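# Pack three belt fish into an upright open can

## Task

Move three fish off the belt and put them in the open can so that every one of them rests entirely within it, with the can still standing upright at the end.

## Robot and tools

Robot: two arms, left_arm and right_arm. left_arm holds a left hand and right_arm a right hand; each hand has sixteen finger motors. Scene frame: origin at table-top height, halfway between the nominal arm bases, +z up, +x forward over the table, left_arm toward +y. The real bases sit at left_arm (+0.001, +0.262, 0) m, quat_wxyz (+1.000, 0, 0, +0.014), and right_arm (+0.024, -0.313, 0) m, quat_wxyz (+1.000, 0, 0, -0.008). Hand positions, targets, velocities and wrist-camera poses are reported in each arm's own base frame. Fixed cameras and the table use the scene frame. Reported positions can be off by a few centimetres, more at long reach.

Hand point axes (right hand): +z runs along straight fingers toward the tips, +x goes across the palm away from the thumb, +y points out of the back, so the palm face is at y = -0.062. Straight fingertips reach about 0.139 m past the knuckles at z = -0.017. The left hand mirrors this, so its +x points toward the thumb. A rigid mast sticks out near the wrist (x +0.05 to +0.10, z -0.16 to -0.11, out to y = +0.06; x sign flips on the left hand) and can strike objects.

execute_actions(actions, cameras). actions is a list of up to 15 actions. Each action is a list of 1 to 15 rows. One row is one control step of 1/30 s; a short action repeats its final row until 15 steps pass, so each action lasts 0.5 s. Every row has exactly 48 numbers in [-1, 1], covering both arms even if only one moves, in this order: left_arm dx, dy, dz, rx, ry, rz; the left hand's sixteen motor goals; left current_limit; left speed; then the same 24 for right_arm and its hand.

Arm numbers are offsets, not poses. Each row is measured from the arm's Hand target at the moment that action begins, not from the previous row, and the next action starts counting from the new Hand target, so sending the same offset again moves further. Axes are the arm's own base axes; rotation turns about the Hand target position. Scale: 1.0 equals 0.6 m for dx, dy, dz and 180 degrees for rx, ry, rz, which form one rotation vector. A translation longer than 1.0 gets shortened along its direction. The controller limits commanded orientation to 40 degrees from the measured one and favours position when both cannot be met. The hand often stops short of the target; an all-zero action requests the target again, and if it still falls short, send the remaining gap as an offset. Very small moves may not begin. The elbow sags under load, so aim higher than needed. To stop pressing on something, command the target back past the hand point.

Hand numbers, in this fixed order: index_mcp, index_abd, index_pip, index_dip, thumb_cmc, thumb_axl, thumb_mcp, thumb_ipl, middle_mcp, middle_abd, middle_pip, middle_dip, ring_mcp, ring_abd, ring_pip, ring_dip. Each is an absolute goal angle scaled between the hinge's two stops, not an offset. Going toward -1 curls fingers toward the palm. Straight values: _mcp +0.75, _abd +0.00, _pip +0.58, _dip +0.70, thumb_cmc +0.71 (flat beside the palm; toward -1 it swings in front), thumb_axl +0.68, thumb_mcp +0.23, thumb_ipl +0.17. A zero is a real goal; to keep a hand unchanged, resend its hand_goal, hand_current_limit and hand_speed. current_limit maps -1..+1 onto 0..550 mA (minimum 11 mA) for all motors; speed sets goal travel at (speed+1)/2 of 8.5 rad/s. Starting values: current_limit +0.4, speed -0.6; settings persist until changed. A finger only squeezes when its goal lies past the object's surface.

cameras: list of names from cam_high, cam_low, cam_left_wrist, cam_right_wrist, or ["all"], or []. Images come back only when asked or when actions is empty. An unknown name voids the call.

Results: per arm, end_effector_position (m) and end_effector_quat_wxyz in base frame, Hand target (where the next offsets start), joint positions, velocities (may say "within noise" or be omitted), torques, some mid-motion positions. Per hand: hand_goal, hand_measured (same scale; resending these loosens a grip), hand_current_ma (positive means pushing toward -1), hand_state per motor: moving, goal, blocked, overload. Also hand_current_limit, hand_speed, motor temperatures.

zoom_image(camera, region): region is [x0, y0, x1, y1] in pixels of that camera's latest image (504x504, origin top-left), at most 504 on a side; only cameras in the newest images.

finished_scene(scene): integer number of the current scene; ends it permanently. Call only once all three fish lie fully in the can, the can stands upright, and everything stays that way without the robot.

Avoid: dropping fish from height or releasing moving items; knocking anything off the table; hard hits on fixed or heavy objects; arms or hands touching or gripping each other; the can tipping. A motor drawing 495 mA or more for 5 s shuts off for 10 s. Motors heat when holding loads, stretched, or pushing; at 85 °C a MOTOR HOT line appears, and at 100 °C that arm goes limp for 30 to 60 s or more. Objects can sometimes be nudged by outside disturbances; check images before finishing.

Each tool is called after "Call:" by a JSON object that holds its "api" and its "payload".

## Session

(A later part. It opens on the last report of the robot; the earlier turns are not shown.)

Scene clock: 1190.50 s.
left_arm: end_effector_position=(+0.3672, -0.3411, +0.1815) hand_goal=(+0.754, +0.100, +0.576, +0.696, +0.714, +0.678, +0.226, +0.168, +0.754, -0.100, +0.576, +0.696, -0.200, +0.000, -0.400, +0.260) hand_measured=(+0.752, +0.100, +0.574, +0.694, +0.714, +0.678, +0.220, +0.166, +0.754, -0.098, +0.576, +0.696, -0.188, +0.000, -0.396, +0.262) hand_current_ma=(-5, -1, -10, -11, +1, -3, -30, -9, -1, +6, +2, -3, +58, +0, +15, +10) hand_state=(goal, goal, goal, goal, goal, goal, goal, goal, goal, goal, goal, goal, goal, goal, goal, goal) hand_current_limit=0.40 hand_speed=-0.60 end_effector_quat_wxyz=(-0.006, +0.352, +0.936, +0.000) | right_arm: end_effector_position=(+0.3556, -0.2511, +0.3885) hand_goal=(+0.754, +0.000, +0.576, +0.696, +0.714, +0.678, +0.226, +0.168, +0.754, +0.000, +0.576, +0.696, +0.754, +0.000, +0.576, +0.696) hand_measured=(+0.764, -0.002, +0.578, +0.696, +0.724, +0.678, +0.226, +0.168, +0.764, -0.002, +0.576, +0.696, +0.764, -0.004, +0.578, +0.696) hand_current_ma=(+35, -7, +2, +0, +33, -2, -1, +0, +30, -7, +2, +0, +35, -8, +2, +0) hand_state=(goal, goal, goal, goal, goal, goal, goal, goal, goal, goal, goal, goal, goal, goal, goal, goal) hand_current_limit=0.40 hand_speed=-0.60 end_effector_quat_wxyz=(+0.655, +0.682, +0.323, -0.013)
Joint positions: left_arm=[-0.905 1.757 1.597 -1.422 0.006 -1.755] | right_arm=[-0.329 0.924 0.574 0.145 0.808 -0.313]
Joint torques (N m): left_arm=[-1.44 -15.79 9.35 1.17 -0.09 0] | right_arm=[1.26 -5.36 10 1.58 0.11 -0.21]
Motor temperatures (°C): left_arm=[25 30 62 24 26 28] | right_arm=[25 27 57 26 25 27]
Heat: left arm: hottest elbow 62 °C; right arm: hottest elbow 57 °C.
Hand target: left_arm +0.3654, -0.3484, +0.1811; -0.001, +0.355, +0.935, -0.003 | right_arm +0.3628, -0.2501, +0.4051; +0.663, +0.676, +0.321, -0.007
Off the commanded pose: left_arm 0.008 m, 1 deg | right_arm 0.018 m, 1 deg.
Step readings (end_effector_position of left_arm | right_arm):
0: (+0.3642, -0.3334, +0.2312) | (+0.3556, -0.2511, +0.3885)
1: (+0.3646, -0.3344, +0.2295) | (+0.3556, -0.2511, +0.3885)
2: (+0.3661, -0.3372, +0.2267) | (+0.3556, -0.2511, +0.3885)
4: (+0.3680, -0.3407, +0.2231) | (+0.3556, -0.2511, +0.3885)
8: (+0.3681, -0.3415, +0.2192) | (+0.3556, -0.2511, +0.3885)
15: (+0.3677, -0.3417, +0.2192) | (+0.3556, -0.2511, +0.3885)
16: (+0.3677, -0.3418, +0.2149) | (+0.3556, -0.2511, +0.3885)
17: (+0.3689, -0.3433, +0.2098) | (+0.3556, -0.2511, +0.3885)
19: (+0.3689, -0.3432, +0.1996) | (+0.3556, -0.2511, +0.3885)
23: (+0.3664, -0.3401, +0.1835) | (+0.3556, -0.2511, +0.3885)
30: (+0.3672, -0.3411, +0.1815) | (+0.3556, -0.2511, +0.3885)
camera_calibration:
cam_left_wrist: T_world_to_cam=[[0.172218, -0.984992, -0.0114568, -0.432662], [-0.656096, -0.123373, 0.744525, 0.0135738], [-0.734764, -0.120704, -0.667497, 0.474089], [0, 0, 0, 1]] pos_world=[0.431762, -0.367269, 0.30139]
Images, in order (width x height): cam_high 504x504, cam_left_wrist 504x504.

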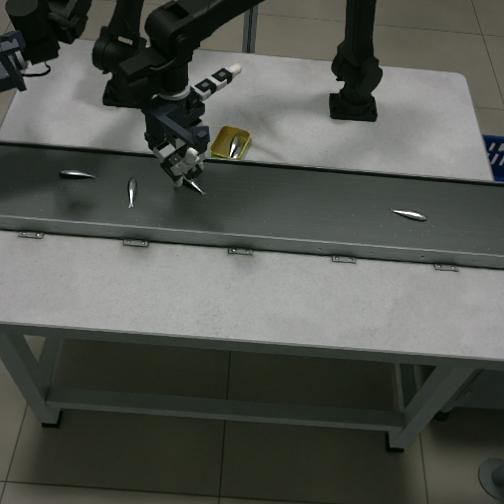

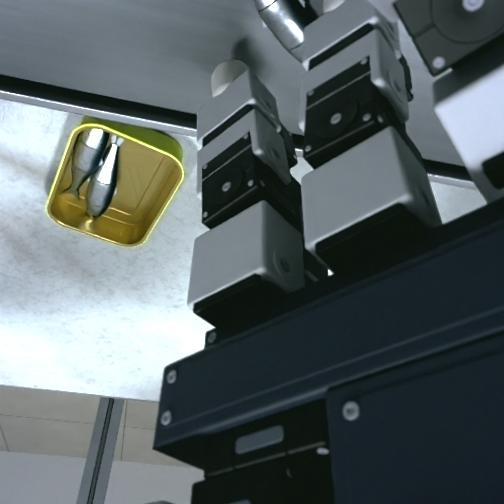

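Call:
{"api": "execute_actions", "payload": {"actions": [[[-0.0045,-0.005,-0.025,0,0,0,0.754,0.1,0.576,0.696,0.714,0.678,0.226,0.168,0.754,-0.1,0.576,0.696,-0.2,0,-0.4,0.26,0.4,-0.6,0,0,0,0,0,0,0.754,0,0.576,0.696,0.714,0.678,0.226,0.168,0.754,0,0.576,0.696,0.754,0,0.576,0.696,0.4,-0.6]],[[0,0,-0.025,0,0,0,0.754,0.1,0.576,0.696,0.714,0.678,0.226,0.168,0.754,-0.1,0.576,0.696,-0.2,0,-0.4,0.26,0.4,-0.6,0,0,0,0,0,0,0.754,0,0.576,0.696,0.714,0.678,0.226,0.168,0.754,0,0.576,0.696,0.754,0,0.576,0.696,0.4,-0.6]]], "cameras": ["cam_high","cam_left_wrist"]}}

Call:
{"api": "zoom_image", "payload": {"camera": "cam_high", "region": [155, 135, 235, 215]}}

Call:
{"api": "zoom_image", "payload": {"camera": "cam_left_wrist", "region": [180, 0, 360, 120]}}

Scene clock: 1229.07 s.
left_arm: end_effector_position=(+0.3669, -0.3483, +0.1646) hand_goal=(+0.754, +0.100, +0.576, +0.696, +0.714, +0.678, +0.226, +0.168, +0.754, -0.100, +0.576, +0.696, -0.200, +0.000, -0.400, +0.260) hand_measured=(+0.752, +0.106, +0.574, +0.694, +0.714, +0.678, +0.220, +0.166, +0.754, -0.100, +0.576, +0.696, -0.188, +0.000, -0.396, +0.262) hand_current_ma=(-6, +21, -10, -11, +1, -3, -31, -9, -1, +0, +2, -3, +61, +0, +15, +10) hand_state=(goal, goal, goal, goal, goal, goal, goal, goal, goal, goal, goal, goal, goal, goal, goal, goal) hand_current_limit=0.40 hand_speed=-0.60 end_effector_quat_wxyz=(+0.006, +0.353, +0.936, -0.008) | right_arm: end_effector_position=(+0.3556, -0.2511, +0.3885) hand_goal=(+0.754, +0.000, +0.576, +0.696, +0.714, +0.678, +0.226, +0.168, +0.754, +0.000, +0.576, +0.696, +0.754, +0.000, +0.576, +0.696) hand_measured=(+0.764, -0.002, +0.578, +0.696, +0.724, +0.678, +0.226, +0.168, +0.764, -0.002, +0.576, +0.696, +0.764, -0.004, +0.578, +0.696) hand_current_ma=(+35, -7, +2, +0, +33, -2, -1, +0, +30, -7, +2, +0, +35, -8, +2, +0) hand_state=(goal, goal, goal, goal, goal, goal, goal, goal, goal, goal, goal, goal, goal, goal, goal, goal) hand_current_limit=0.40 hand_speed=-0.60 end_effector_quat_wxyz=(+0.655, +0.682, +0.323, -0.013)
Joint positions: left_arm=[-0.913 1.759 1.558 -1.351 0.006 -1.763] | right_arm=[-0.329 0.924 0.574 0.145 0.808 -0.313]
Joint torques (N m): left_arm=[-1.49 -14.51 7.88 1.36 -0.1 -0.01] | right_arm=[1.49 -5.3 10.1 1.68 0.09 -0.18]
Motor temperatures (°C): left_arm=[25 31 56 24 26 28] | right_arm=[25 27 57 26 25 27]
Heat: left arm: hottest elbow 56 °C; right arm: hottest elbow 57 °C.
Hand target: left_arm +0.3627, -0.3516, +0.1512; -0.001, +0.355, +0.935, -0.003 | right_arm +0.3628, -0.2501, +0.4051; +0.663, +0.676, +0.321, -0.007
Off the commanded pose: left_arm 0.015 m, 1 deg | right_arm 0.018 m, 1 deg.
Step readings (end_effector_position of left_arm | right_arm):
0: (+0.3672, -0.3411, +0.1815) | (+0.3556, -0.2511, +0.3885)
1: (+0.3671, -0.3417, +0.1803) | (+0.3556, -0.2511, +0.3885)
2: (+0.3671, -0.3436, +0.1781) | (+0.3556, -0.2511, +0.3885)
4: (+0.3675, -0.3449, +0.1752) | (+0.3556, -0.2511, +0.3885)
8: (+0.3655, -0.3445, +0.1720) | (+0.3556, -0.2511, +0.3885)
15: (+0.3649, -0.3456, +0.1720) | (+0.3556, -0.2511, +0.3885)
16: (+0.3649, -0.3457, +0.1703) | (+0.3556, -0.2511, +0.3885)
17: (+0.3657, -0.3467, +0.1679) | (+0.3556, -0.2511, +0.3885)
19: (+0.3660, -0.3471, +0.1649) | (+0.3556, -0.2511, +0.3885)
23: (+0.3668, -0.3482, +0.1647) | (+0.3556, -0.2511, +0.3885)
30: (+0.3669, -0.3483, +0.1646) | (+0.3556, -0.2511, +0.3885)
camera_calibration:
cam_left_wrist: T_world_to_cam=[[0.170686, -0.98521, 0.0150511, -0.443724], [-0.669871, -0.104825, 0.735041, 0.0380867], [-0.722592, -0.135544, -0.677856, 0.453789], [0, 0, 0, 1]] pos_world=[0.429155, -0.371661, 0.286287]
Images, in order (width x height): cam_high 504x504, cam_left_wrist 504x504.

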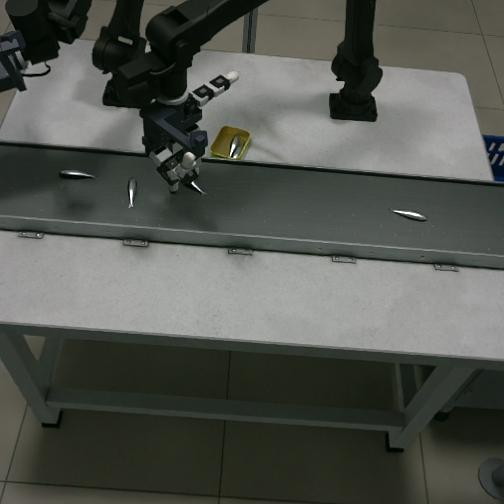

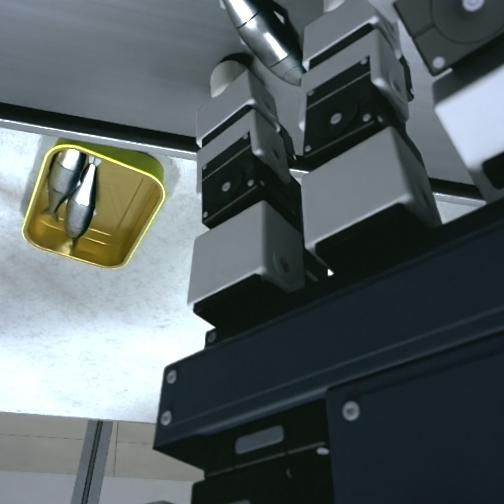

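Scaled by 6.300 from the camera's 504x504 image, which has a finer 720x720 frame.

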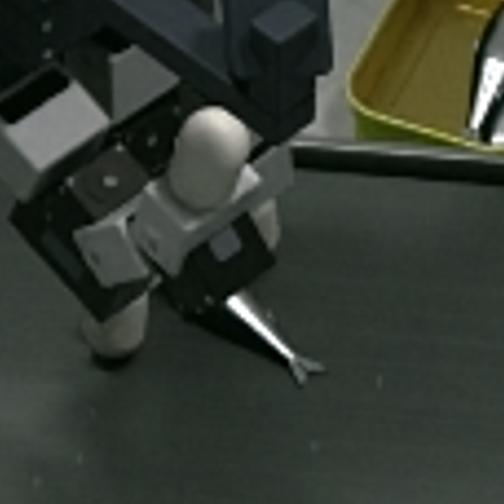

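Scaled by 2.800 from the camera's 504x504 image, which has a finer 720x720 frame.

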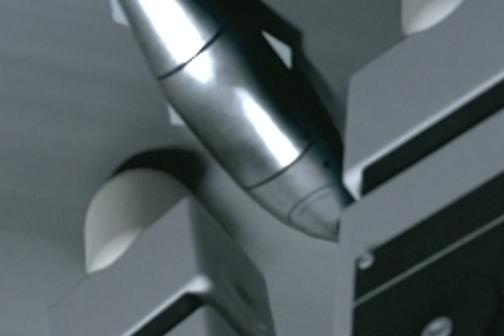

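Call:
{"api": "execute_actions", "payload": {"actions": [[[0.005,0.009,0.015,0,0,0,0.754,0.06,0.576,0.696,0.714,0.678,0.226,0.168,0.754,-0.06,0.576,0.696,-0.2,0,-0.4,0.26,0.4,-0.9,0,0,0,0,0,0,0.754,0,0.576,0.696,0.714,0.678,0.226,0.168,0.754,0,0.576,0.696,0.754,0,0.576,0.696,0.4,-0.6]]], "cameras": ["cam_high","cam_left_wrist"]}}

Call:
{"api": "zoom_image", "payload": {"camera": "cam_high", "region": [155, 135, 235, 215]}}

Call:
{"api": "zoom_image", "payload": {"camera": "cam_left_wrist", "region": [180, 0, 360, 120]}}

Scene clock: 1252.80 s.
left_arm: end_effector_position=(+0.3667, -0.3480, +0.1647) hand_goal=(+0.754, +0.060, +0.576, +0.696, +0.714, +0.678, +0.226, +0.168, +0.754, -0.060, +0.576, +0.696, -0.200, +0.000, -0.400, +0.260) hand_measured=(+0.752, +0.098, +0.574, +0.694, +0.714, +0.678, +0.220, +0.166, +0.754, -0.062, +0.576, +0.696, -0.188, +0.000, -0.396, +0.262) hand_current_ma=(-6, +151, -10, -11, +1, -3, -31, -9, -1, -10, +2, -3, +61, +0, +15, +10) hand_state=(goal, blocked, goal, goal, goal, goal, goal, goal, goal, goal, goal, goal, goal, goal, goal, goal) hand_current_limit=0.40 hand_speed=-0.90 end_effector_quat_wxyz=(+0.006, +0.353, +0.936, -0.007) | right_arm: end_effector_position=(+0.3556, -0.2511, +0.3885) hand_goal=(+0.754, +0.000, +0.576, +0.696, +0.714, +0.678, +0.226, +0.168, +0.754, +0.000, +0.576, +0.696, +0.754, +0.000, +0.576, +0.696) hand_measured=(+0.764, -0.002, +0.578, +0.696, +0.724, +0.678, +0.226, +0.168, +0.764, -0.002, +0.576, +0.696, +0.764, -0.004, +0.578, +0.696) hand_current_ma=(+35, -7, +2, +0, +33, -2, -1, +0, +30, -7, +2, +0, +35, -8, +2, +0) hand_state=(goal, goal, goal, goal, goal, goal, goal, goal, goal, goal, goal, goal, goal, goal, goal, goal) hand_current_limit=0.40 hand_speed=-0.60 end_effector_quat_wxyz=(+0.655, +0.682, +0.323, -0.013)
Joint positions: left_arm=[-0.913 1.759 1.558 -1.352 0.006 -1.763] | right_arm=[-0.329 0.924 0.574 0.145 0.808 -0.313]
Joint torques (N m): left_arm=[-0.56 -15.5 8.68 0.55 -0.11 0.1] | right_arm=[1.73 -5.01 9.98 1.5 0.1 -0.22]
Motor temperatures (°C): left_arm=[25 30 54 24 26 28] | right_arm=[25 27 57 26 25 27]
Heat: left arm: hottest elbow 54 °C; right arm: hottest elbow 57 °C.
Hand target: left_arm +0.3657, -0.3462, +0.1602; -0.001, +0.355, +0.935, -0.003 | right_arm +0.3628, -0.2501, +0.4051; +0.663, +0.676, +0.321, -0.007
Off the commanded pose: left_arm 0.005 m, 1 deg | right_arm 0.018 m, 1 deg.
Step readings (end_effector_position of left_arm | right_arm):
0: (+0.3669, -0.3483, +0.1646) | (+0.3556, -0.2511, +0.3885)
1: (+0.3669, -0.3483, +0.1646) | (+0.3556, -0.2511, +0.3885)
2: (+0.3669, -0.3483, +0.1646) | (+0.3556, -0.2511, +0.3885)
4: (+0.3668, -0.3482, +0.1647) | (+0.3556, -0.2511, +0.3885)
8: (+0.3667, -0.3480, +0.1647) | (+0.3556, -0.2511, +0.3885)
15: (+0.3667, -0.3480, +0.1647) | (+0.3556, -0.2511, +0.3885)
camera_calibration:
cam_left_wrist: T_world_to_cam=[[0.170702, -0.985227, 0.0137073, -0.443237], [-0.669212, -0.105715, 0.735513, 0.0372815], [-0.723198, -0.134726, -0.677372, 0.454156], [0, 0, 0, 1]] pos_world=[0.429055, -0.371561, 0.286287]
Images, in order (width x height): cam_high 504x504, cam_left_wrist 504x504.

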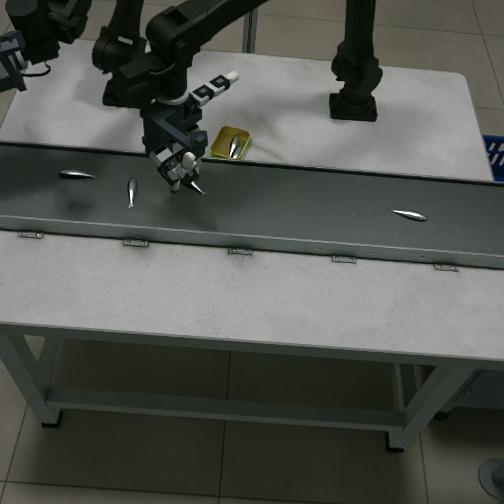

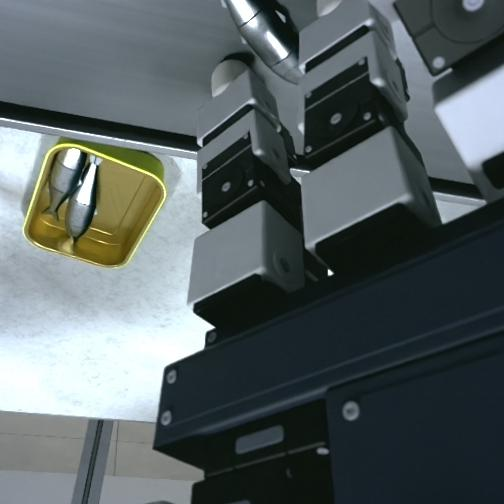

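Scaled by 6.300 from the camera's 504x504 image, which has a finer 720x720 frame.

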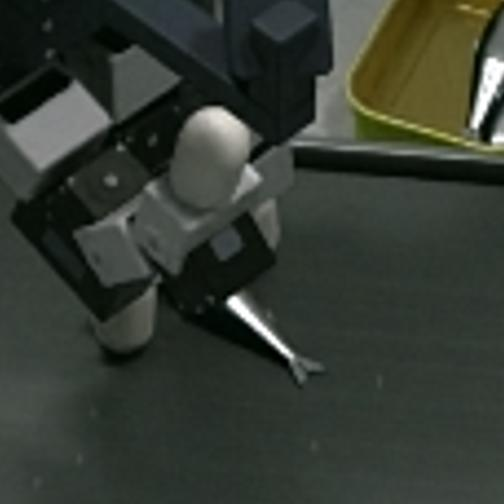

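Scaled by 2.800 from the camera's 504x504 image, which has a finer 720x720 frame.

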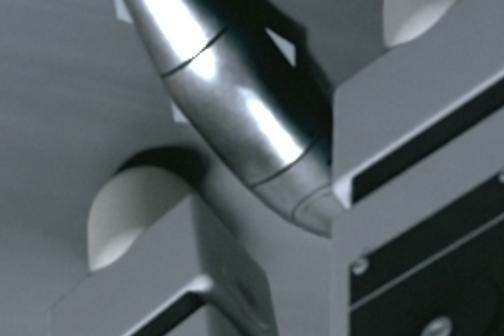

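Call:
{"api": "execute_actions", "payload": {"actions": [[[0.003,0.005,0.015,0,0,0,0.754,0.06,0.576,0.696,0.714,0.678,0.226,0.168,0.754,-0.06,0.576,0.696,-0.2,0,-0.4,0.26,0.4,-0.9,0,0,0,0,0,0,0.754,0,0.576,0.696,0.714,0.678,0.226,0.168,0.754,0,0.576,0.696,0.754,0,0.576,0.696,0.4,-0.6]]], "cameras": ["cam_high"]}}

Call:
{"api": "zoom_image", "payload": {"camera": "cam_high", "region": [155, 135, 235, 215]}}

Scene clock: 1268.93 s.
left_arm: end_effector_position=(+0.3651, -0.3457, +0.1651) hand_goal=(+0.754, +0.060, +0.576, +0.696, +0.714, +0.678, +0.226, +0.168, +0.754, -0.060, +0.576, +0.696, -0.200, +0.000, -0.400, +0.260) hand_measured=(+0.754, +0.062, +0.576, +0.694, +0.714, +0.678, +0.220, +0.166, +0.754, -0.062, +0.576, +0.696, -0.188, +0.000, -0.396, +0.262) hand_current_ma=(+3, +4, +0, -5, +1, -3, -31, -9, -1, -11, +2, -3, +61, +0, +15, +10) hand_state=(goal, goal, goal, goal, goal, goal, goal, goal, goal, goal, goal, goal, goal, goal, goal, goal) hand_current_limit=0.40 hand_speed=-0.90 end_effector_quat_wxyz=(+0.001, +0.354, +0.935, -0.004) | right_arm: end_effector_position=(+0.3556, -0.2511, +0.3885) hand_goal=(+0.754, +0.000, +0.576, +0.696, +0.714, +0.678, +0.226, +0.168, +0.754, +0.000, +0.576, +0.696, +0.754, +0.000, +0.576, +0.696) hand_measured=(+0.764, -0.002, +0.578, +0.696, +0.724, +0.678, +0.226, +0.168, +0.764, -0.002, +0.576, +0.696, +0.764, -0.004, +0.578, +0.696) hand_current_ma=(+35, -7, +2, +0, +33, -2, -1, +0, +30, -7, +2, +0, +35, -8, +2, +0) hand_state=(goal, goal, goal, goal, goal, goal, goal, goal, goal, goal, goal, goal, goal, goal, goal, goal) hand_current_limit=0.40 hand_speed=-0.60 end_effector_quat_wxyz=(+0.655, +0.682, +0.323, -0.013)
Joint positions: left_arm=[-0.913 1.759 1.558 -1.364 0.006 -1.76] | right_arm=[-0.329 0.924 0.574 0.145 0.808 -0.313]
Joint torques (N m): left_arm=[-0.32 -16.03 9.88 0.09 -0.11 0.12] | right_arm=[1.26 -4.66 10.07 1.62 0.08 -0.21]
Motor temperatures (°C): left_arm=[25 30 53 24 26 28] | right_arm=[25 27 57 26 25 27]
Heat: left arm: hottest elbow 53 °C; right arm: hottest elbow 57 °C.
Hand target: left_arm +0.3674, -0.3431, +0.1692; -0.001, +0.355, +0.935, -0.003 | right_arm +0.3628, -0.2501, +0.4051; +0.663, +0.676, +0.321, -0.007
Off the commanded pose: left_arm 0.005 m, 0 deg | right_arm 0.018 m, 1 deg.
Step readings (end_effector_position of left_arm | right_arm):
0: (+0.3667, -0.3480, +0.1647) | (+0.3556, -0.2511, +0.3885)
1: (+0.3663, -0.3475, +0.1648) | (+0.3556, -0.2511, +0.3885)
2: (+0.3657, -0.3467, +0.1649) | (+0.3556, -0.2511, +0.3885)
4: (+0.3652, -0.3459, +0.1651) | (+0.3556, -0.2511, +0.3885)
8: (+0.3651, -0.3457, +0.1651) | (+0.3556, -0.2511, +0.3885)
15: (+0.3651, -0.3457, +0.1651) | (+0.3556, -0.2511, +0.3885)
Images, in order (width x height): cam_high 504x504.

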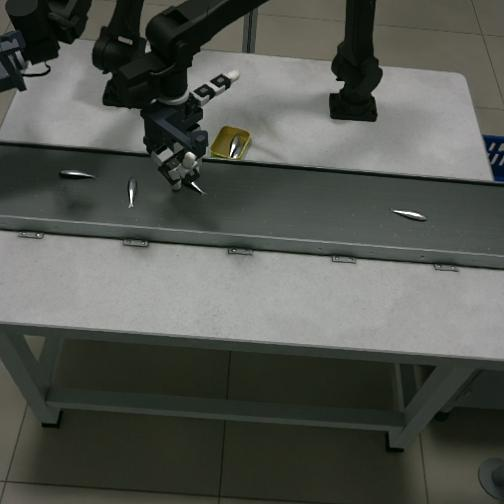

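Scaled by 6.300 from the camera's 504x504 image, which has a finer 720x720 frame.

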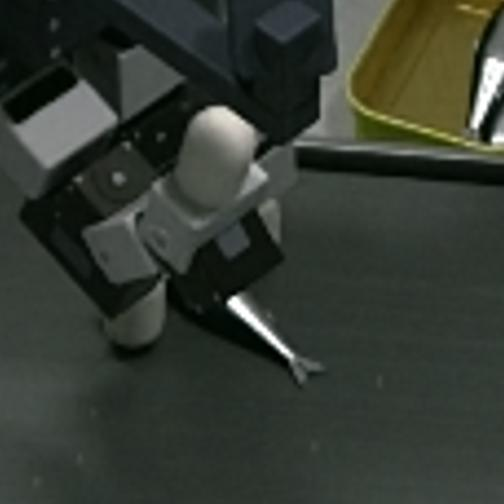

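Call:
{"api": "execute_actions", "payload": {"actions": [[[0.01,0.004,0.004,0,0,0,0.754,0.0,0.576,0.696,0.714,0.678,0.226,0.168,0.754,0.0,0.576,0.696,-0.2,0,-0.4,0.26,0.4,-0.9,0,0,0,0,0,0,0.754,0,0.576,0.696,0.714,0.678,0.226,0.168,0.754,0,0.576,0.696,0.754,0,0.576,0.696,0.4,-0.6]]], "cameras": ["cam_high","cam_left_wrist"]}}

Call:
{"api": "zoom_image", "payload": {"camera": "cam_high", "region": [155, 135, 235, 215]}}

Call:
{"api": "zoom_image", "payload": {"camera": "cam_left_wrist", "region": [180, 0, 360, 120]}}

Scene clock: 1290.17 s.
left_arm: end_effector_position=(+0.3665, -0.3436, +0.1653) hand_goal=(+0.754, +0.000, +0.576, +0.696, +0.714, +0.678, +0.226, +0.168, +0.754, +0.000, +0.576, +0.696, -0.200, +0.000, -0.400, +0.260) hand_measured=(+0.758, +0.018, +0.578, +0.696, +0.714, +0.678, +0.220, +0.166, +0.758, -0.038, +0.578, +0.696, -0.188, +0.000, -0.396, +0.262) hand_current_ma=(+19, +70, +10, +1, +1, -3, -31, -9, +14, -155, +8, +0, +61, +0, +15, +10) hand_state=(goal, goal, goal, goal, goal, goal, goal, goal, goal, blocked, goal, goal, goal, goal, goal, goal) hand_current_limit=0.40 hand_speed=-0.90 end_effector_quat_wxyz=(-0.002, +0.357, +0.934, -0.003) | right_arm: end_effector_position=(+0.3556, -0.2511, +0.3885) hand_goal=(+0.754, +0.000, +0.576, +0.696, +0.714, +0.678, +0.226, +0.168, +0.754, +0.000, +0.576, +0.696, +0.754, +0.000, +0.576, +0.696) hand_measured=(+0.764, -0.002, +0.578, +0.696, +0.724, +0.678, +0.226, +0.168, +0.764, -0.002, +0.576, +0.696, +0.764, -0.004, +0.578, +0.696) hand_current_ma=(+35, -7, +2, +0, +33, -2, -1, +0, +30, -7, +2, +0, +35, -8, +2, +0) hand_state=(goal, goal, goal, goal, goal, goal, goal, goal, goal, goal, goal, goal, goal, goal, goal, goal) hand_current_limit=0.40 hand_speed=-0.60 end_effector_quat_wxyz=(+0.655, +0.682, +0.323, -0.013)
Joint positions: left_arm=[-0.909 1.759 1.558 -1.369 0.007 -1.749] | right_arm=[-0.329 0.924 0.574 0.145 0.808 -0.313]
Joint torques (N m): left_arm=[0.32 -15.97 10.81 -0.02 -0.11 0.12] | right_arm=[1.9 -4.89 9.95 1.59 0.09 -0.21]
Motor temperatures (°C): left_arm=[25 30 53 24 26 28] | right_arm=[25 27 57 26 25 27]
Heat: left arm: hottest elbow 53 °C; right arm: hottest elbow 57 °C.
Hand target: left_arm +0.3736, -0.3407, +0.1716; +0.000, +0.355, +0.935, -0.003 | right_arm +0.3628, -0.2501, +0.4051; +0.663, +0.676, +0.321, -0.007
Off the commanded pose: left_arm 0.010 m, 0 deg | right_arm 0.018 m, 1 deg.
Step readings (end_effector_position of left_arm | right_arm):
0: (+0.3651, -0.3457, +0.1651) | (+0.3556, -0.2511, +0.3885)
1: (+0.3652, -0.3455, +0.1652) | (+0.3556, -0.2511, +0.3885)
2: (+0.3652, -0.3451, +0.1652) | (+0.3556, -0.2511, +0.3885)
4: (+0.3654, -0.3444, +0.1653) | (+0.3556, -0.2511, +0.3885)
8: (+0.3662, -0.3437, +0.1653) | (+0.3556, -0.2511, +0.3885)
15: (+0.3665, -0.3436, +0.1653) | (+0.3556, -0.2511, +0.3885)
camera_calibration:
cam_left_wrist: T_world_to_cam=[[0.161428, -0.986884, -0.00117272, -0.433679], [-0.662297, -0.109215, 0.741239, 0.0324935], [-0.731644, -0.11888, -0.671241, 0.462551], [0, 0, 0, 1]] pos_world=[0.429951, -0.369454, 0.285889]
Images, in order (width x height): cam_high 504x504, cam_left_wrist 504x504.

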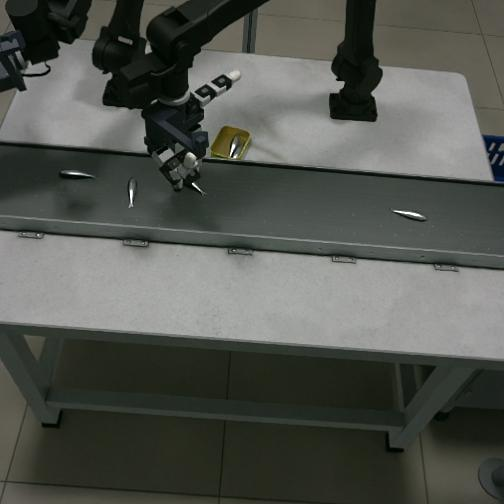

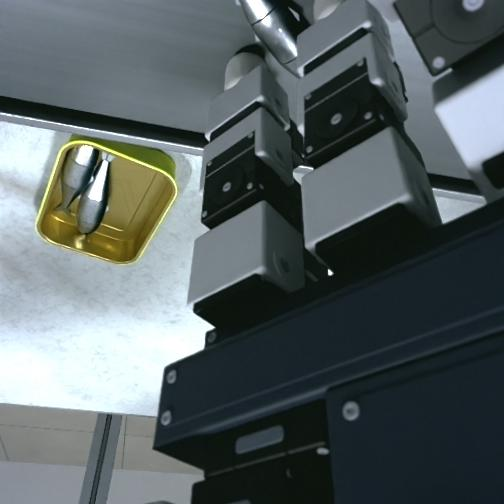

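Scaled by 6.300 from the camera's 504x504 image, which has a finer 720x720 frame.

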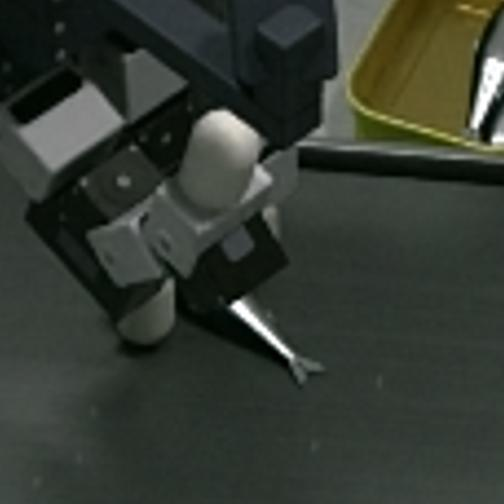

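Scaled by 2.800 from the camera's 504x504 image, which has a finer 720x720 frame.

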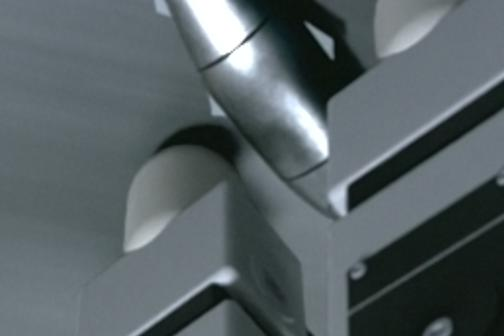

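Call:
{"api": "execute_actions", "payload": {"actions": [[[0.008,0.001,0.006,0,0,0,0.754,-0.04,0.576,0.696,0.714,0.678,0.226,0.168,0.754,0.04,0.576,0.696,-0.2,0,-0.4,0.26,0.6,-0.9,0,0,0,0,0,0,0.754,0,0.576,0.696,0.714,0.678,0.226,0.168,0.754,0,0.576,0.696,0.754,0,0.576,0.696,0.4,-0.6]]], "cameras": ["cam_high","cam_left_wrist"]}}

Call:
{"api": "zoom_image", "payload": {"camera": "cam_high", "region": [155, 135, 235, 215]}}

Call:
{"api": "zoom_image", "payload": {"camera": "cam_left_wrist", "region": [180, 0, 360, 120]}}

Scene clock: 1313.30 s.
left_arm: end_effector_position=(+0.3690, -0.3396, +0.1656) hand_goal=(+0.754, -0.040, +0.576, +0.696, +0.714, +0.678, +0.226, +0.168, +0.754, +0.040, +0.576, +0.696, -0.200, +0.000, -0.400, +0.260) hand_measured=(+0.756, -0.036, +0.578, +0.696, +0.714, +0.678, +0.220, +0.166, +0.766, +0.004, +0.584, +0.700, -0.188, +0.000, -0.396, +0.262) hand_current_ma=(+6, +16, +10, +1, +1, -3, -31, -9, +53, -143, +34, +17, +61, +0, +15, +10) hand_state=(goal, goal, goal, goal, goal, goal, goal, goal, goal, blocked, goal, goal, goal, goal, goal, goal) hand_current_limit=0.60 hand_speed=-0.90 end_effector_quat_wxyz=(-0.005, +0.358, +0.934, -0.001) | right_arm: end_effector_position=(+0.3556, -0.2511, +0.3885) hand_goal=(+0.754, +0.000, +0.576, +0.696, +0.714, +0.678, +0.226, +0.168, +0.754, +0.000, +0.576, +0.696, +0.754, +0.000, +0.576, +0.696) hand_measured=(+0.764, -0.002, +0.578, +0.696, +0.724, +0.678, +0.226, +0.168, +0.764, -0.002, +0.576, +0.696, +0.764, -0.004, +0.578, +0.696) hand_current_ma=(+35, -7, +2, +0, +33, -2, -1, +0, +30, -7, +2, +0, +35, -8, +2, +0) hand_state=(goal, goal, goal, goal, goal, goal, goal, goal, goal, goal, goal, goal, goal, goal, goal, goal) hand_current_limit=0.40 hand_speed=-0.60 end_effector_quat_wxyz=(+0.655, +0.682, +0.323, -0.013)
Joint positions: left_arm=[-0.901 1.759 1.558 -1.376 0.007 -1.74] | right_arm=[-0.329 0.924 0.574 0.145 0.808 -0.313]
Joint torques (N m): left_arm=[0.09 -15.44 12.21 -0.21 -0.11 0.11] | right_arm=[1.67 -5.19 9.96 1.48 0.09 -0.21]
Motor temperatures (°C): left_arm=[25 31 54 24 26 28] | right_arm=[25 27 57 26 25 27]
Heat: left arm: hottest elbow 54 °C; right arm: hottest elbow 57 °C.
Hand target: left_arm +0.3784, -0.3400, +0.1752; -0.001, +0.355, +0.935, -0.003 | right_arm +0.3628, -0.2501, +0.4051; +0.663, +0.676, +0.321, -0.007
Off the commanded pose: left_arm 0.013 m, 1 deg | right_arm 0.018 m, 1 deg.
Step readings (end_effector_position of left_arm | right_arm):
0: (+0.3665, -0.3436, +0.1653) | (+0.3556, -0.2511, +0.3885)
1: (+0.3664, -0.3431, +0.1654) | (+0.3556, -0.2511, +0.3885)
2: (+0.3661, -0.3424, +0.1655) | (+0.3556, -0.2511, +0.3885)
4: (+0.3669, -0.3414, +0.1656) | (+0.3556, -0.2511, +0.3885)
8: (+0.3686, -0.3398, +0.1656) | (+0.3556, -0.2511, +0.3885)
15: (+0.3690, -0.3395, +0.1656) | (+0.3556, -0.2511, +0.3885)
camera_calibration:
cam_left_wrist: T_world_to_cam=[[0.161035, -0.986923, -0.00713732, -0.42895], [-0.659246, -0.112945, 0.743396, 0.0316973], [-0.734481, -0.115008, -0.668813, 0.466969], [0, 0, 0, 1]] pos_world=[0.432952, -0.366055, 0.28569]
Images, in order (width x height): cam_high 504x504, cam_left_wrist 504x504.

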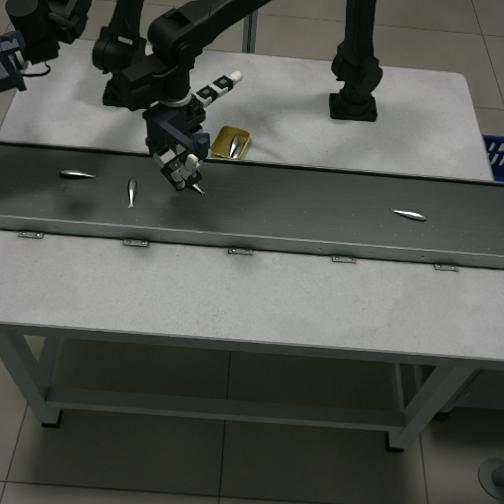

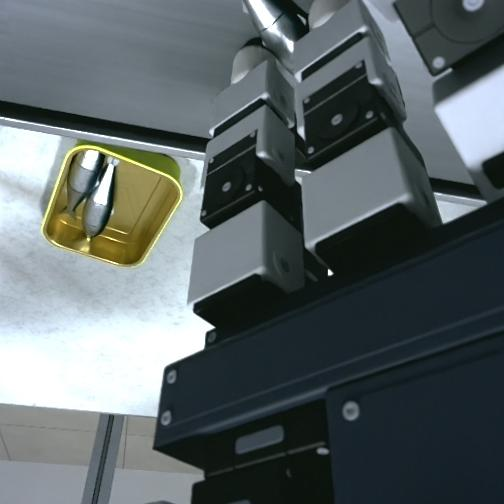

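Scaled by 6.300 from the camera's 504x504 image, which has a finer 720x720 frame.

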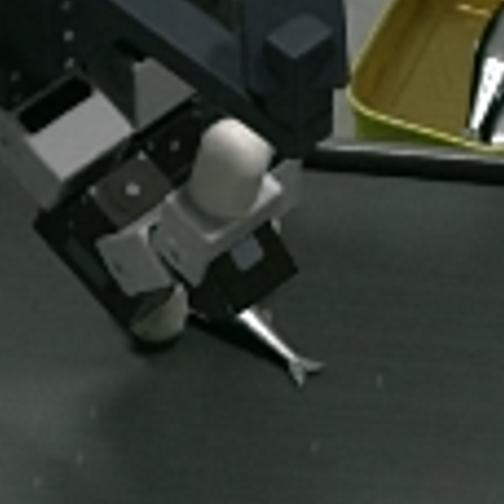

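Scaled by 2.800 from the camera's 504x504 image, which has a finer 720x720 frame.

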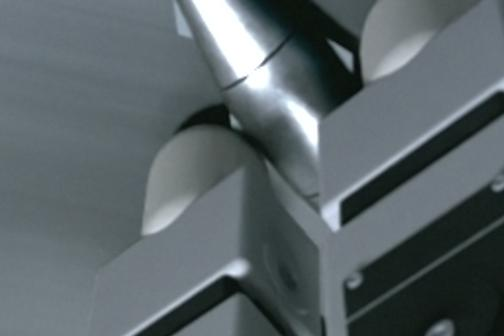

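Call:
{"api": "execute_actions", "payload": {"actions": [[[0,0,0,0,0,0,0.754,-0.25,0.576,0.696,0.714,0.678,0.226,0.168,0.754,0.25,0.576,0.696,-0.2,0,-0.4,0.26,0.7,-0.9,0,0,0,0,0,0,0.754,0,0.576,0.696,0.714,0.678,0.226,0.168,0.754,0,0.576,0.696,0.754,0,0.576,0.696,0.4,-0.6]],[[0,0,0,0,0,0,0.754,-0.25,0.576,0.696,0.714,0.678,0.226,0.168,0.754,0.25,0.576,0.696,-0.2,0,-0.4,0.26,0.75,-0.9,0,0,0,0,0,0,0.754,0,0.576,0.696,0.714,0.678,0.226,0.168,0.754,0,0.576,0.696,0.754,0,0.576,0.696,0.4,-0.6]]], "cameras": ["cam_high","cam_left_wrist"]}}

Call:
{"api": "zoom_image", "payload": {"camera": "cam_high", "region": [155, 135, 235, 215]}}

Call:
{"api": "zoom_image", "payload": {"camera": "cam_left_wrist", "region": [180, 0, 360, 120]}}

Scene clock: 1329.03 s.
left_arm: end_effector_position=(+0.3692, -0.3394, +0.1656) hand_goal=(+0.754, -0.250, +0.576, +0.696, +0.714, +0.678, +0.226, +0.168, +0.754, +0.250, +0.576, +0.696, -0.200, +0.000, -0.400, +0.260) hand_measured=(+0.752, -0.076, +0.576, +0.696, +0.714, +0.678, +0.220, +0.166, +0.764, +0.026, +0.584, +0.700, -0.188, +0.000, -0.396, +0.262) hand_current_ma=(-10, +481, +1, +1, +1, -3, -31, -9, +52, -481, +34, +17, +61, +0, +15, +10) hand_state=(goal, blocked, goal, goal, goal, goal, goal, goal, goal, blocked, goal, goal, goal, goal, goal, goal) hand_current_limit=0.75 hand_speed=-0.90 end_effector_quat_wxyz=(-0.005, +0.358, +0.934, -0.001) | right_arm: end_effector_position=(+0.3556, -0.2511, +0.3885) hand_goal=(+0.754, +0.000, +0.576, +0.696, +0.714, +0.678, +0.226, +0.168, +0.754, +0.000, +0.576, +0.696, +0.754, +0.000, +0.576, +0.696) hand_measured=(+0.764, -0.002, +0.578, +0.696, +0.724, +0.678, +0.226, +0.168, +0.764, -0.002, +0.576, +0.696, +0.764, -0.004, +0.578, +0.696) hand_current_ma=(+35, -7, +2, +0, +33, -2, -1, +0, +30, -7, +2, +0, +35, -8, +2, +0) hand_state=(goal, goal, goal, goal, goal, goal, goal, goal, goal, goal, goal, goal, goal, goal, goal, goal) hand_current_limit=0.40 hand_speed=-0.60 end_effector_quat_wxyz=(+0.655, +0.682, +0.323, -0.013)
Joint positions: left_arm=[-0.9 1.759 1.558 -1.376 0.007 -1.74] | right_arm=[-0.329 0.924 0.574 0.145 0.808 -0.313]
Joint torques (N m): left_arm=[0.15 -15.33 12.29 -0.18 -0.13 0.1] | right_arm=[1.79 -5.71 10.15 1.7 0.11 -0.2]
Motor temperatures (°C): left_arm=[25 31 55 24 26 28] | right_arm=[25 27 57 26 25 27]
Heat: left arm: hottest elbow 55 °C; right arm: hottest elbow 57 °C.
Hand target: left_arm +0.3784, -0.3401, +0.1752; -0.001, +0.355, +0.935, -0.003 | right_arm +0.3628, -0.2501, +0.4051; +0.663, +0.676, +0.321, -0.007
Off the commanded pose: left_arm 0.013 m, 1 deg | right_arm 0.018 m, 1 deg.
Step readings (end_effector_position of left_arm | right_arm):
0: (+0.3690, -0.3396, +0.1656) | (+0.3556, -0.2511, +0.3885)
1: (+0.3690, -0.3396, +0.1656) | (+0.3556, -0.2511, +0.3885)
2: (+0.3690, -0.3396, +0.1656) | (+0.3556, -0.2511, +0.3885)
4: (+0.3690, -0.3396, +0.1656) | (+0.3556, -0.2511, +0.3885)
8: (+0.3692, -0.3394, +0.1656) | (+0.3556, -0.2511, +0.3885)
15: (+0.3692, -0.3394, +0.1656) | (+0.3556, -0.2511, +0.3885)
16: (+0.3692, -0.3394, +0.1656) | (+0.3556, -0.2511, +0.3885)
17: (+0.3692, -0.3394, +0.1656) | (+0.3556, -0.2511, +0.3885)
19: (+0.3692, -0.3394, +0.1656) | (+0.3556, -0.2511, +0.3885)
23: (+0.3692, -0.3394, +0.1656) | (+0.3556, -0.2511, +0.3885)
30: (+0.3692, -0.3394, +0.1656) | (+0.3556, -0.2511, +0.3885)
camera_calibration:
cam_left_wrist: T_world_to_cam=[[0.161035, -0.986923, -0.00713732, -0.428784], [-0.659246, -0.112945, 0.743396, 0.0318517], [-0.734481, -0.115008, -0.668813, 0.467139], [0, 0, 0, 1]] pos_world=[0.433152, -0.365855, 0.28569]
Images, in order (width x height): cam_high 504x504, cam_left_wrist 504x504.

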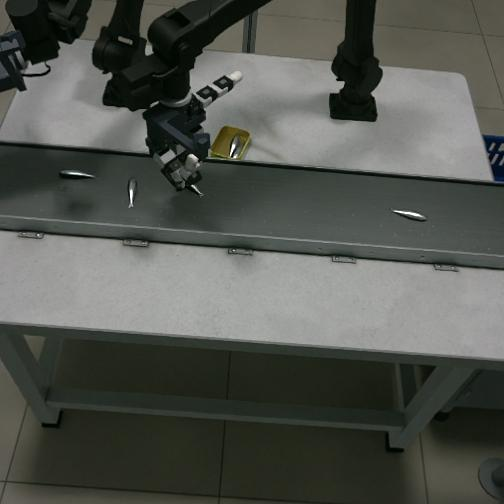

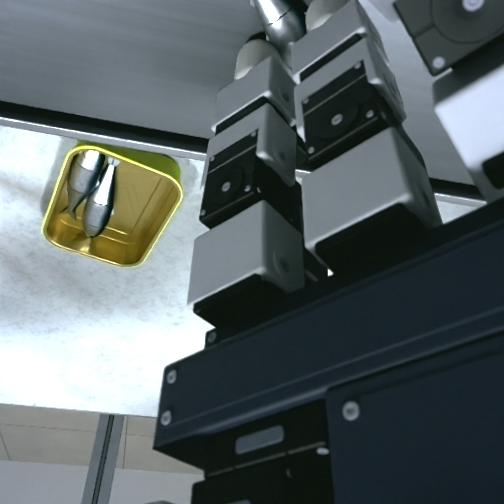

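Scaled by 6.300 from the camera's 504x504 image, which has a finer 720x720 frame.

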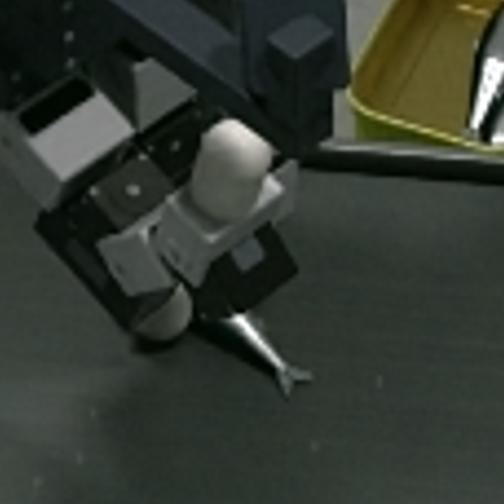

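Scaled by 2.800 from the camera's 504x504 image, which has a finer 720x720 frame.

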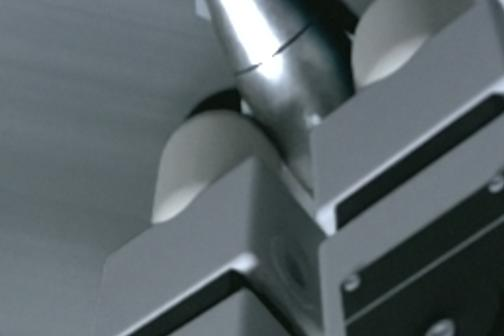

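Call:
{"api": "execute_actions", "payload": {"actions": [[[0,0,0.067,0,0,0,0.754,-0.25,0.576,0.696,0.714,0.678,0.226,0.168,0.754,0.25,0.576,0.696,-0.2,0,-0.4,0.26,0.75,-0.9,0,0,0,0,0,0,0.754,0,0.576,0.696,0.714,0.678,0.226,0.168,0.754,0,0.576,0.696,0.754,0,0.576,0.696,0.4,-0.6]],[[0,0,0.083,0,0,0,0.754,-0.25,0.576,0.696,0.714,0.678,0.226,0.168,0.754,0.25,0.576,0.696,-0.2,0,-0.4,0.26,0.75,-0.9,0,0,0,0,0,0,0.754,0,0.576,0.696,0.714,0.678,0.226,0.168,0.754,0,0.576,0.696,0.754,0,0.576,0.696,0.4,-0.6]],[[-0.0622,0.0054,0.025,0,0,-0.0825,0.754,-0.25,0.576,0.696,0.714,0.678,0.226,0.168,0.754,0.25,0.576,0.696,-0.2,0,-0.4,0.26,0.75,-0.9,0,0,0,0,0,0,0.754,0,0.576,0.696,0.714,0.678,0.226,0.168,0.754,0,0.576,0.696,0.754,0,0.576,0.696,0.4,-0.6]],[[-0.0622,0.0054,0.0,0,0,-0.0825,0.754,-0.25,0.576,0.696,0.714,0.678,0.226,0.168,0.754,0.25,0.576,0.696,-0.2,0,-0.4,0.26,0.75,-0.9,0,0,0,0,0,0,0.754,0,0.576,0.696,0.714,0.678,0.226,0.168,0.754,0,0.576,0.696,0.754,0,0.576,0.696,0.4,-0.6]],[[-0.0622,0.0054,-0.02,0,0,-0.0825,0.754,-0.25,0.576,0.696,0.714,0.678,0.226,0.168,0.754,0.25,0.576,0.696,-0.2,0,-0.4,0.26,0.75,-0.9,0,0,0,0,0,0,0.754,0,0.576,0.696,0.714,0.678,0.226,0.168,0.754,0,0.576,0.696,0.754,0,0.576,0.696,0.4,-0.6]],[[-0.0622,0.0054,-0.05,0,0,-0.0825,0.754,-0.25,0.576,0.696,0.714,0.678,0.226,0.168,0.754,0.25,0.576,0.696,-0.2,0,-0.4,0.26,0.75,-0.9,0,0,0,0,0,0,0.754,0,0.576,0.696,0.714,0.678,0.226,0.168,0.754,0,0.576,0.696,0.754,0,0.576,0.696,0.4,-0.6]]], "cameras": ["cam_high","cam_left_wrist"]}}

Call:
{"api": "zoom_image", "payload": {"camera": "cam_high", "region": [190, 90, 270, 170]}}

Call:
{"api": "zoom_image", "payload": {"camera": "cam_left_wrist", "region": [180, 0, 440, 120]}}

Scene clock: 1368.80 s.
left_arm: end_effector_position=(+0.2263, -0.3230, +0.2278) hand_goal=(+0.754, -0.250, +0.576, +0.696, +0.714, +0.678, +0.226, +0.168, +0.754, +0.250, +0.576, +0.696, -0.200, +0.000, -0.400, +0.260) hand_measured=(+0.744, -0.080, +0.572, +0.696, +0.714, +0.678, +0.222, +0.166, +0.758, +0.026, +0.582, +0.700, -0.190, +0.000, -0.396, +0.262) hand_current_ma=(-48, +481, -16, +0, -2, -3, -23, -8, +14, -481, +23, +17, +45, -2, +15, +10) hand_state=(goal, blocked, goal, goal, goal, goal, goal, goal, goal, blocked, goal, goal, goal, goal, goal, goal) hand_current_limit=0.75 hand_speed=-0.90 end_effector_quat_wxyz=(-0.021, +0.770, +0.638, +0.004) | right_arm: end_effector_position=(+0.3556, -0.2511, +0.3885) hand_goal=(+0.754, +0.000, +0.576, +0.696, +0.714, +0.678, +0.226, +0.168, +0.754, +0.000, +0.576, +0.696, +0.754, +0.000, +0.576, +0.696) hand_measured=(+0.764, -0.002, +0.578, +0.696, +0.724, +0.678, +0.226, +0.168, +0.764, -0.002, +0.576, +0.696, +0.764, -0.004, +0.578, +0.696) hand_current_ma=(+35, -7, +2, +0, +33, -2, -1, +0, +30, -7, +2, +0, +35, -8, +2, +0) hand_state=(goal, goal, goal, goal, goal, goal, goal, goal, goal, goal, goal, goal, goal, goal, goal, goal) hand_current_limit=0.40 hand_speed=-0.60 end_effector_quat_wxyz=(+0.655, +0.682, +0.323, -0.013)
Joint positions: left_arm=[-1.169 1.305 1.208 -1.516 0.005 -0.983] | right_arm=[-0.329 0.924 0.574 0.145 0.808 -0.313]
Joint torques (N m): left_arm=[-0.62 -10.58 10.24 1.33 -0.11 0.09] | right_arm=[1.79 -4.89 9.89 1.66 0.05 -0.19]
Motor temperatures (°C): left_arm=[25 31 57 24 26 28] | right_arm=[25 27 57 26 25 27]
Heat: left arm: hottest elbow 57 °C; right arm: hottest elbow 57 °C.
Hand target: left_arm +0.2290, -0.3271, +0.2381; -0.002, +0.771, +0.636, -0.002 | right_arm +0.3628, -0.2501, +0.4051; +0.663, +0.676, +0.321, -0.007
Off the commanded pose: left_arm 0.011 m, 2 deg | right_arm 0.018 m, 1 deg.
Step readings (end_effector_position of left_arm | right_arm):
0: (+0.3692, -0.3394, +0.1656) | (+0.3556, -0.2511, +0.3885)
1: (+0.3688, -0.3390, +0.1689) | (+0.3556, -0.2511, +0.3885)
2: (+0.3663, -0.3358, +0.1736) | (+0.3556, -0.2511, +0.3885)
4: (+0.3633, -0.3320, +0.1806) | (+0.3556, -0.2511, +0.3885)
8: (+0.3656, -0.3346, +0.1910) | (+0.3556, -0.2511, +0.3885)
15: (+0.3656, -0.3346, +0.1924) | (+0.3556, -0.2511, +0.3885)
16: (+0.3649, -0.3337, +0.1967) | (+0.3556, -0.2511, +0.3885)
17: (+0.3632, -0.3315, +0.2039) | (+0.3556, -0.2511, +0.3885)
19: (+0.3623, -0.3305, +0.2169) | (+0.3556, -0.2511, +0.3885)
23: (+0.3684, -0.3381, +0.2411) | (+0.3556, -0.2511, +0.3885)
30: (+0.3688, -0.3386, +0.2455) | (+0.3556, -0.2511, +0.3885)
31: (+0.3669, -0.3384, +0.2457) | (+0.3556, -0.2511, +0.3885)
32: (+0.3651, -0.3360, +0.2464) | (+0.3556, -0.2511, +0.3885)
34: (+0.3547, -0.3306, +0.2492) | (+0.3556, -0.2511, +0.3885)
38: (+0.3416, -0.3350, +0.2675) | (+0.3556, -0.2511, +0.3885)
45: (+0.3395, -0.3368, +0.2762) | (+0.3556, -0.2511, +0.3885)
46: (+0.3371, -0.3354, +0.2720) | (+0.3556, -0.2511, +0.3885)
47: (+0.3338, -0.3331, +0.2695) | (+0.3556, -0.2511, +0.3885)
49: (+0.3185, -0.3252, +0.2630) | (+0.3556, -0.2511, +0.3885)
53: (+0.3015, -0.3309, +0.2675) | (+0.3556, -0.2511, +0.3885)
60: (+0.3007, -0.3332, +0.2720) | (+0.3556, -0.2511, +0.3885)
61: (+0.2980, -0.3323, +0.2676) | (+0.3556, -0.2511, +0.3885)
62: (+0.2952, -0.3311, +0.2639) | (+0.3556, -0.2511, +0.3885)
64: (+0.2797, -0.3222, +0.2551) | (+0.3556, -0.2511, +0.3885)
68: (+0.2632, -0.3243, +0.2572) | (+0.3556, -0.2511, +0.3885)
75: (+0.2632, -0.3269, +0.2605) | (+0.3556, -0.2511, +0.3885)
76: (+0.2602, -0.3265, +0.2545) | (+0.3556, -0.2511, +0.3885)
77: (+0.2578, -0.3273, +0.2497) | (+0.3556, -0.2511, +0.3885)
79: (+0.2421, -0.3186, +0.2351) | (+0.3556, -0.2511, +0.3885)
83: (+0.2253, -0.3173, +0.2268) | (+0.3556, -0.2511, +0.3885)
90: (+0.2262, -0.3223, +0.2278) | (+0.3556, -0.2511, +0.3885)
camera_calibration:
cam_left_wrist: T_world_to_cam=[[-0.760547, -0.64916, -0.0126107, -0.070273], [-0.425516, 0.483671, 0.764852, 0.0281722], [-0.490412, 0.587073, -0.644082, 0.571607], [0, 0, 0, 1]] pos_world=[0.238864, -0.394819, 0.345728]
Images, in order (width x height): cam_high 504x504, cam_left_wrist 504x504.

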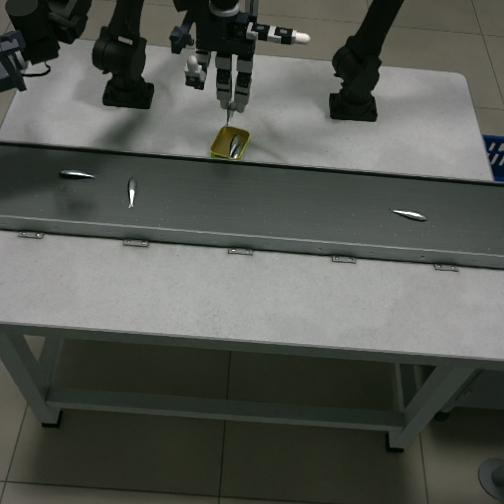

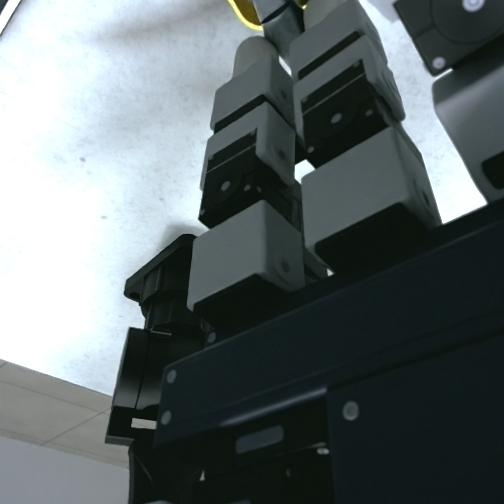

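Scaled by 6.300 from the camera's 504x504 image, which has a finer 720x720 frame.

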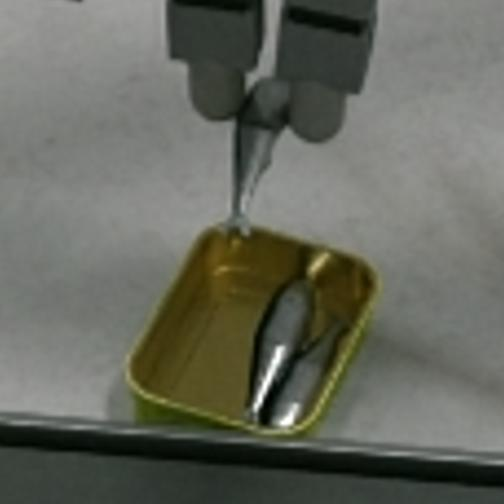

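Scaled by 1.938 from the camera's 504x504 image, which has a finer 720x720 frame.

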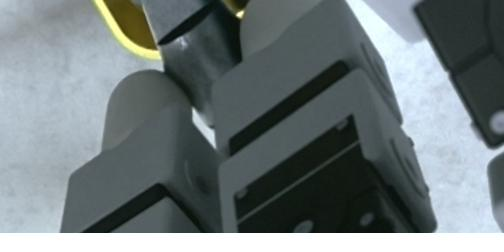

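Call:
{"api": "execute_actions", "payload": {"actions": [[[-0.002,-0.009,-0.045,0,0,-0.031,0.754,-0.25,0.576,0.696,0.714,0.678,0.226,0.168,0.754,0.25,0.576,0.696,-0.2,0,-0.4,0.26,0.75,-0.9,0,0,0,0,0,0,0.754,0,0.576,0.696,0.714,0.678,0.226,0.168,0.754,0,0.576,0.696,0.754,0,0.576,0.696,0.4,-0.6]],[[-0.0015,-0.009,-0.045,0,0,-0.03,0.754,-0.25,0.576,0.696,0.714,0.678,0.226,0.168,0.754,0.25,0.576,0.696,-0.2,0,-0.4,0.26,0.75,-0.9,0,0,0,0,0,0,0.754,0,0.576,0.696,0.714,0.678,0.226,0.168,0.754,0,0.576,0.696,0.754,0,0.576,0.696,0.4,-0.6]]], "cameras": ["cam_high","cam_left_wrist"]}}

Call:
{"api": "zoom_image", "payload": {"camera": "cam_high", "region": [190, 90, 270, 170]}}

Call:
{"api": "zoom_image", "payload": {"camera": "cam_left_wrist", "region": [180, 0, 440, 120]}}

Scene clock: 1416.33 s.
left_arm: end_effector_position=(+0.2236, -0.3344, +0.1820) hand_goal=(+0.754, -0.250, +0.576, +0.696, +0.714, +0.678, +0.226, +0.168, +0.754, +0.250, +0.576, +0.696, -0.200, +0.000, -0.400, +0.260) hand_measured=(+0.746, -0.080, +0.572, +0.696, +0.714, +0.678, +0.222, +0.166, +0.758, +0.026, +0.582, +0.700, -0.190, +0.000, -0.396, +0.262) hand_current_ma=(-39, +481, -16, +0, +3, -3, -22, -8, +21, -481, +23, +17, +45, -2, +15, +10) hand_state=(goal, blocked, goal, goal, goal, goal, goal, goal, goal, blocked, goal, goal, goal, goal, goal, goal) hand_current_limit=0.75 hand_speed=-0.90 end_effector_quat_wxyz=(-0.011, +0.828, +0.561, +0.000) | right_arm: end_effector_position=(+0.3556, -0.2511, +0.3885) hand_goal=(+0.754, +0.000, +0.576, +0.696, +0.714, +0.678, +0.226, +0.168, +0.754, +0.000, +0.576, +0.696, +0.754, +0.000, +0.576, +0.696) hand_measured=(+0.764, -0.002, +0.578, +0.696, +0.724, +0.678, +0.226, +0.168, +0.764, -0.002, +0.576, +0.696, +0.764, -0.004, +0.578, +0.696) hand_current_ma=(+35, -7, +2, +0, +33, -2, -1, +0, +30, -7, +2, +0, +35, -8, +2, +0) hand_state=(goal, goal, goal, goal, goal, goal, goal, goal, goal, goal, goal, goal, goal, goal, goal, goal) hand_current_limit=0.40 hand_speed=-0.60 end_effector_quat_wxyz=(+0.655, +0.682, +0.323, -0.013)
Joint positions: left_arm=[-1.169 1.294 1.076 -1.374 0.004 -0.789] | right_arm=[-0.329 0.924 0.574 0.145 0.808 -0.313]
Joint torques (N m): left_arm=[-0.5 -9.23 9.52 1.4 -0.11 0.1] | right_arm=[1.96 -4.48 10 1.62 0.11 -0.19]
Motor temperatures (°C): left_arm=[25 30 56 24 26 28] | right_arm=[25 27 57 26 25 27]
Heat: left arm: hottest elbow 56 °C; right arm: hottest elbow 57 °C.
Hand target: left_arm +0.2269, -0.3380, +0.1841; -0.002, +0.829, +0.560, -0.002 | right_arm +0.3628, -0.2501, +0.4051; +0.663, +0.676, +0.321, -0.007
Off the commanded pose: left_arm 0.005 m, 1 deg | right_arm 0.018 m, 1 deg.
Step readings (end_effector_position of left_arm | right_arm):
0: (+0.2263, -0.3230, +0.2278) | (+0.3556, -0.2511, +0.3885)
1: (+0.2264, -0.3241, +0.2247) | (+0.3556, -0.2511, +0.3885)
2: (+0.2271, -0.3272, +0.2220) | (+0.3556, -0.2511, +0.3885)
4: (+0.2270, -0.3289, +0.2137) | (+0.3556, -0.2511, +0.3885)
8: (+0.2252, -0.3268, +0.2057) | (+0.3556, -0.2511, +0.3885)
15: (+0.2257, -0.3293, +0.2058) | (+0.3556, -0.2511, +0.3885)
16: (+0.2256, -0.3302, +0.2029) | (+0.3556, -0.2511, +0.3885)
17: (+0.2263, -0.3334, +0.1995) | (+0.3556, -0.2511, +0.3885)
19: (+0.2257, -0.3345, +0.1909) | (+0.3556, -0.2511, +0.3885)
23: (+0.2232, -0.3314, +0.1818) | (+0.3556, -0.2511, +0.3885)
30: (+0.2236, -0.3341, +0.1820) | (+0.3556, -0.2511, +0.3885)
camera_calibration:
cam_left_wrist: T_world_to_cam=[[-0.871301, -0.490743, -0.00239282, -0.00439759], [-0.325301, 0.573898, 0.751545, 0.0777347], [-0.367443, 0.655601, -0.659677, 0.545782], [0, 0, 0, 1]] pos_world=[0.221999, -0.404585, 0.301608]
Images, in order (width x height): cam_high 504x504, cam_left_wrist 504x504.

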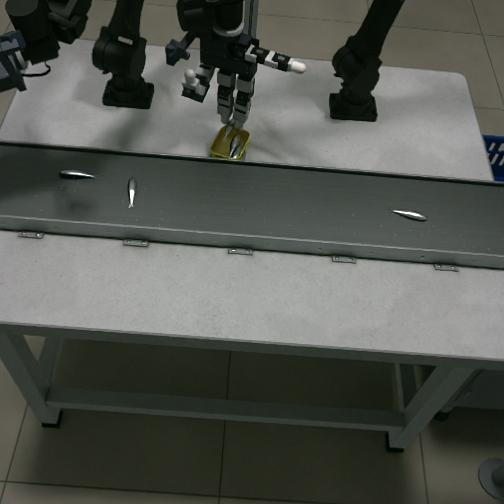

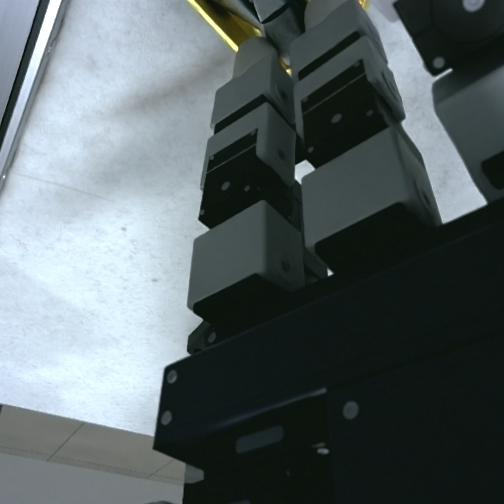

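Scaled by 6.300 from the camera's 504x504 image, which has a finer 720x720 frame.

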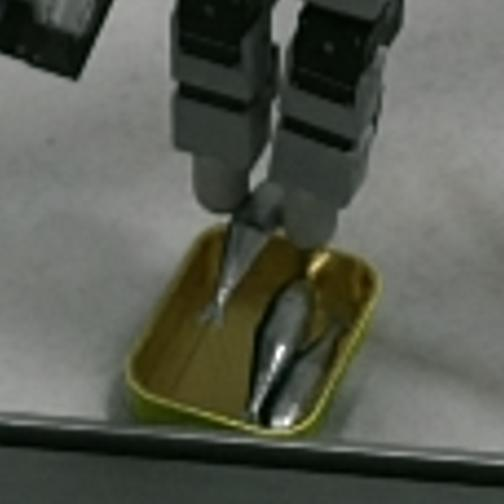

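Scaled by 1.938 from the camera's 504x504 image, which has a finer 720x720 frame.

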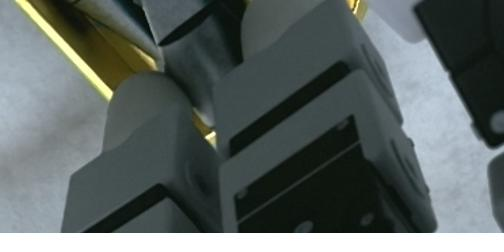

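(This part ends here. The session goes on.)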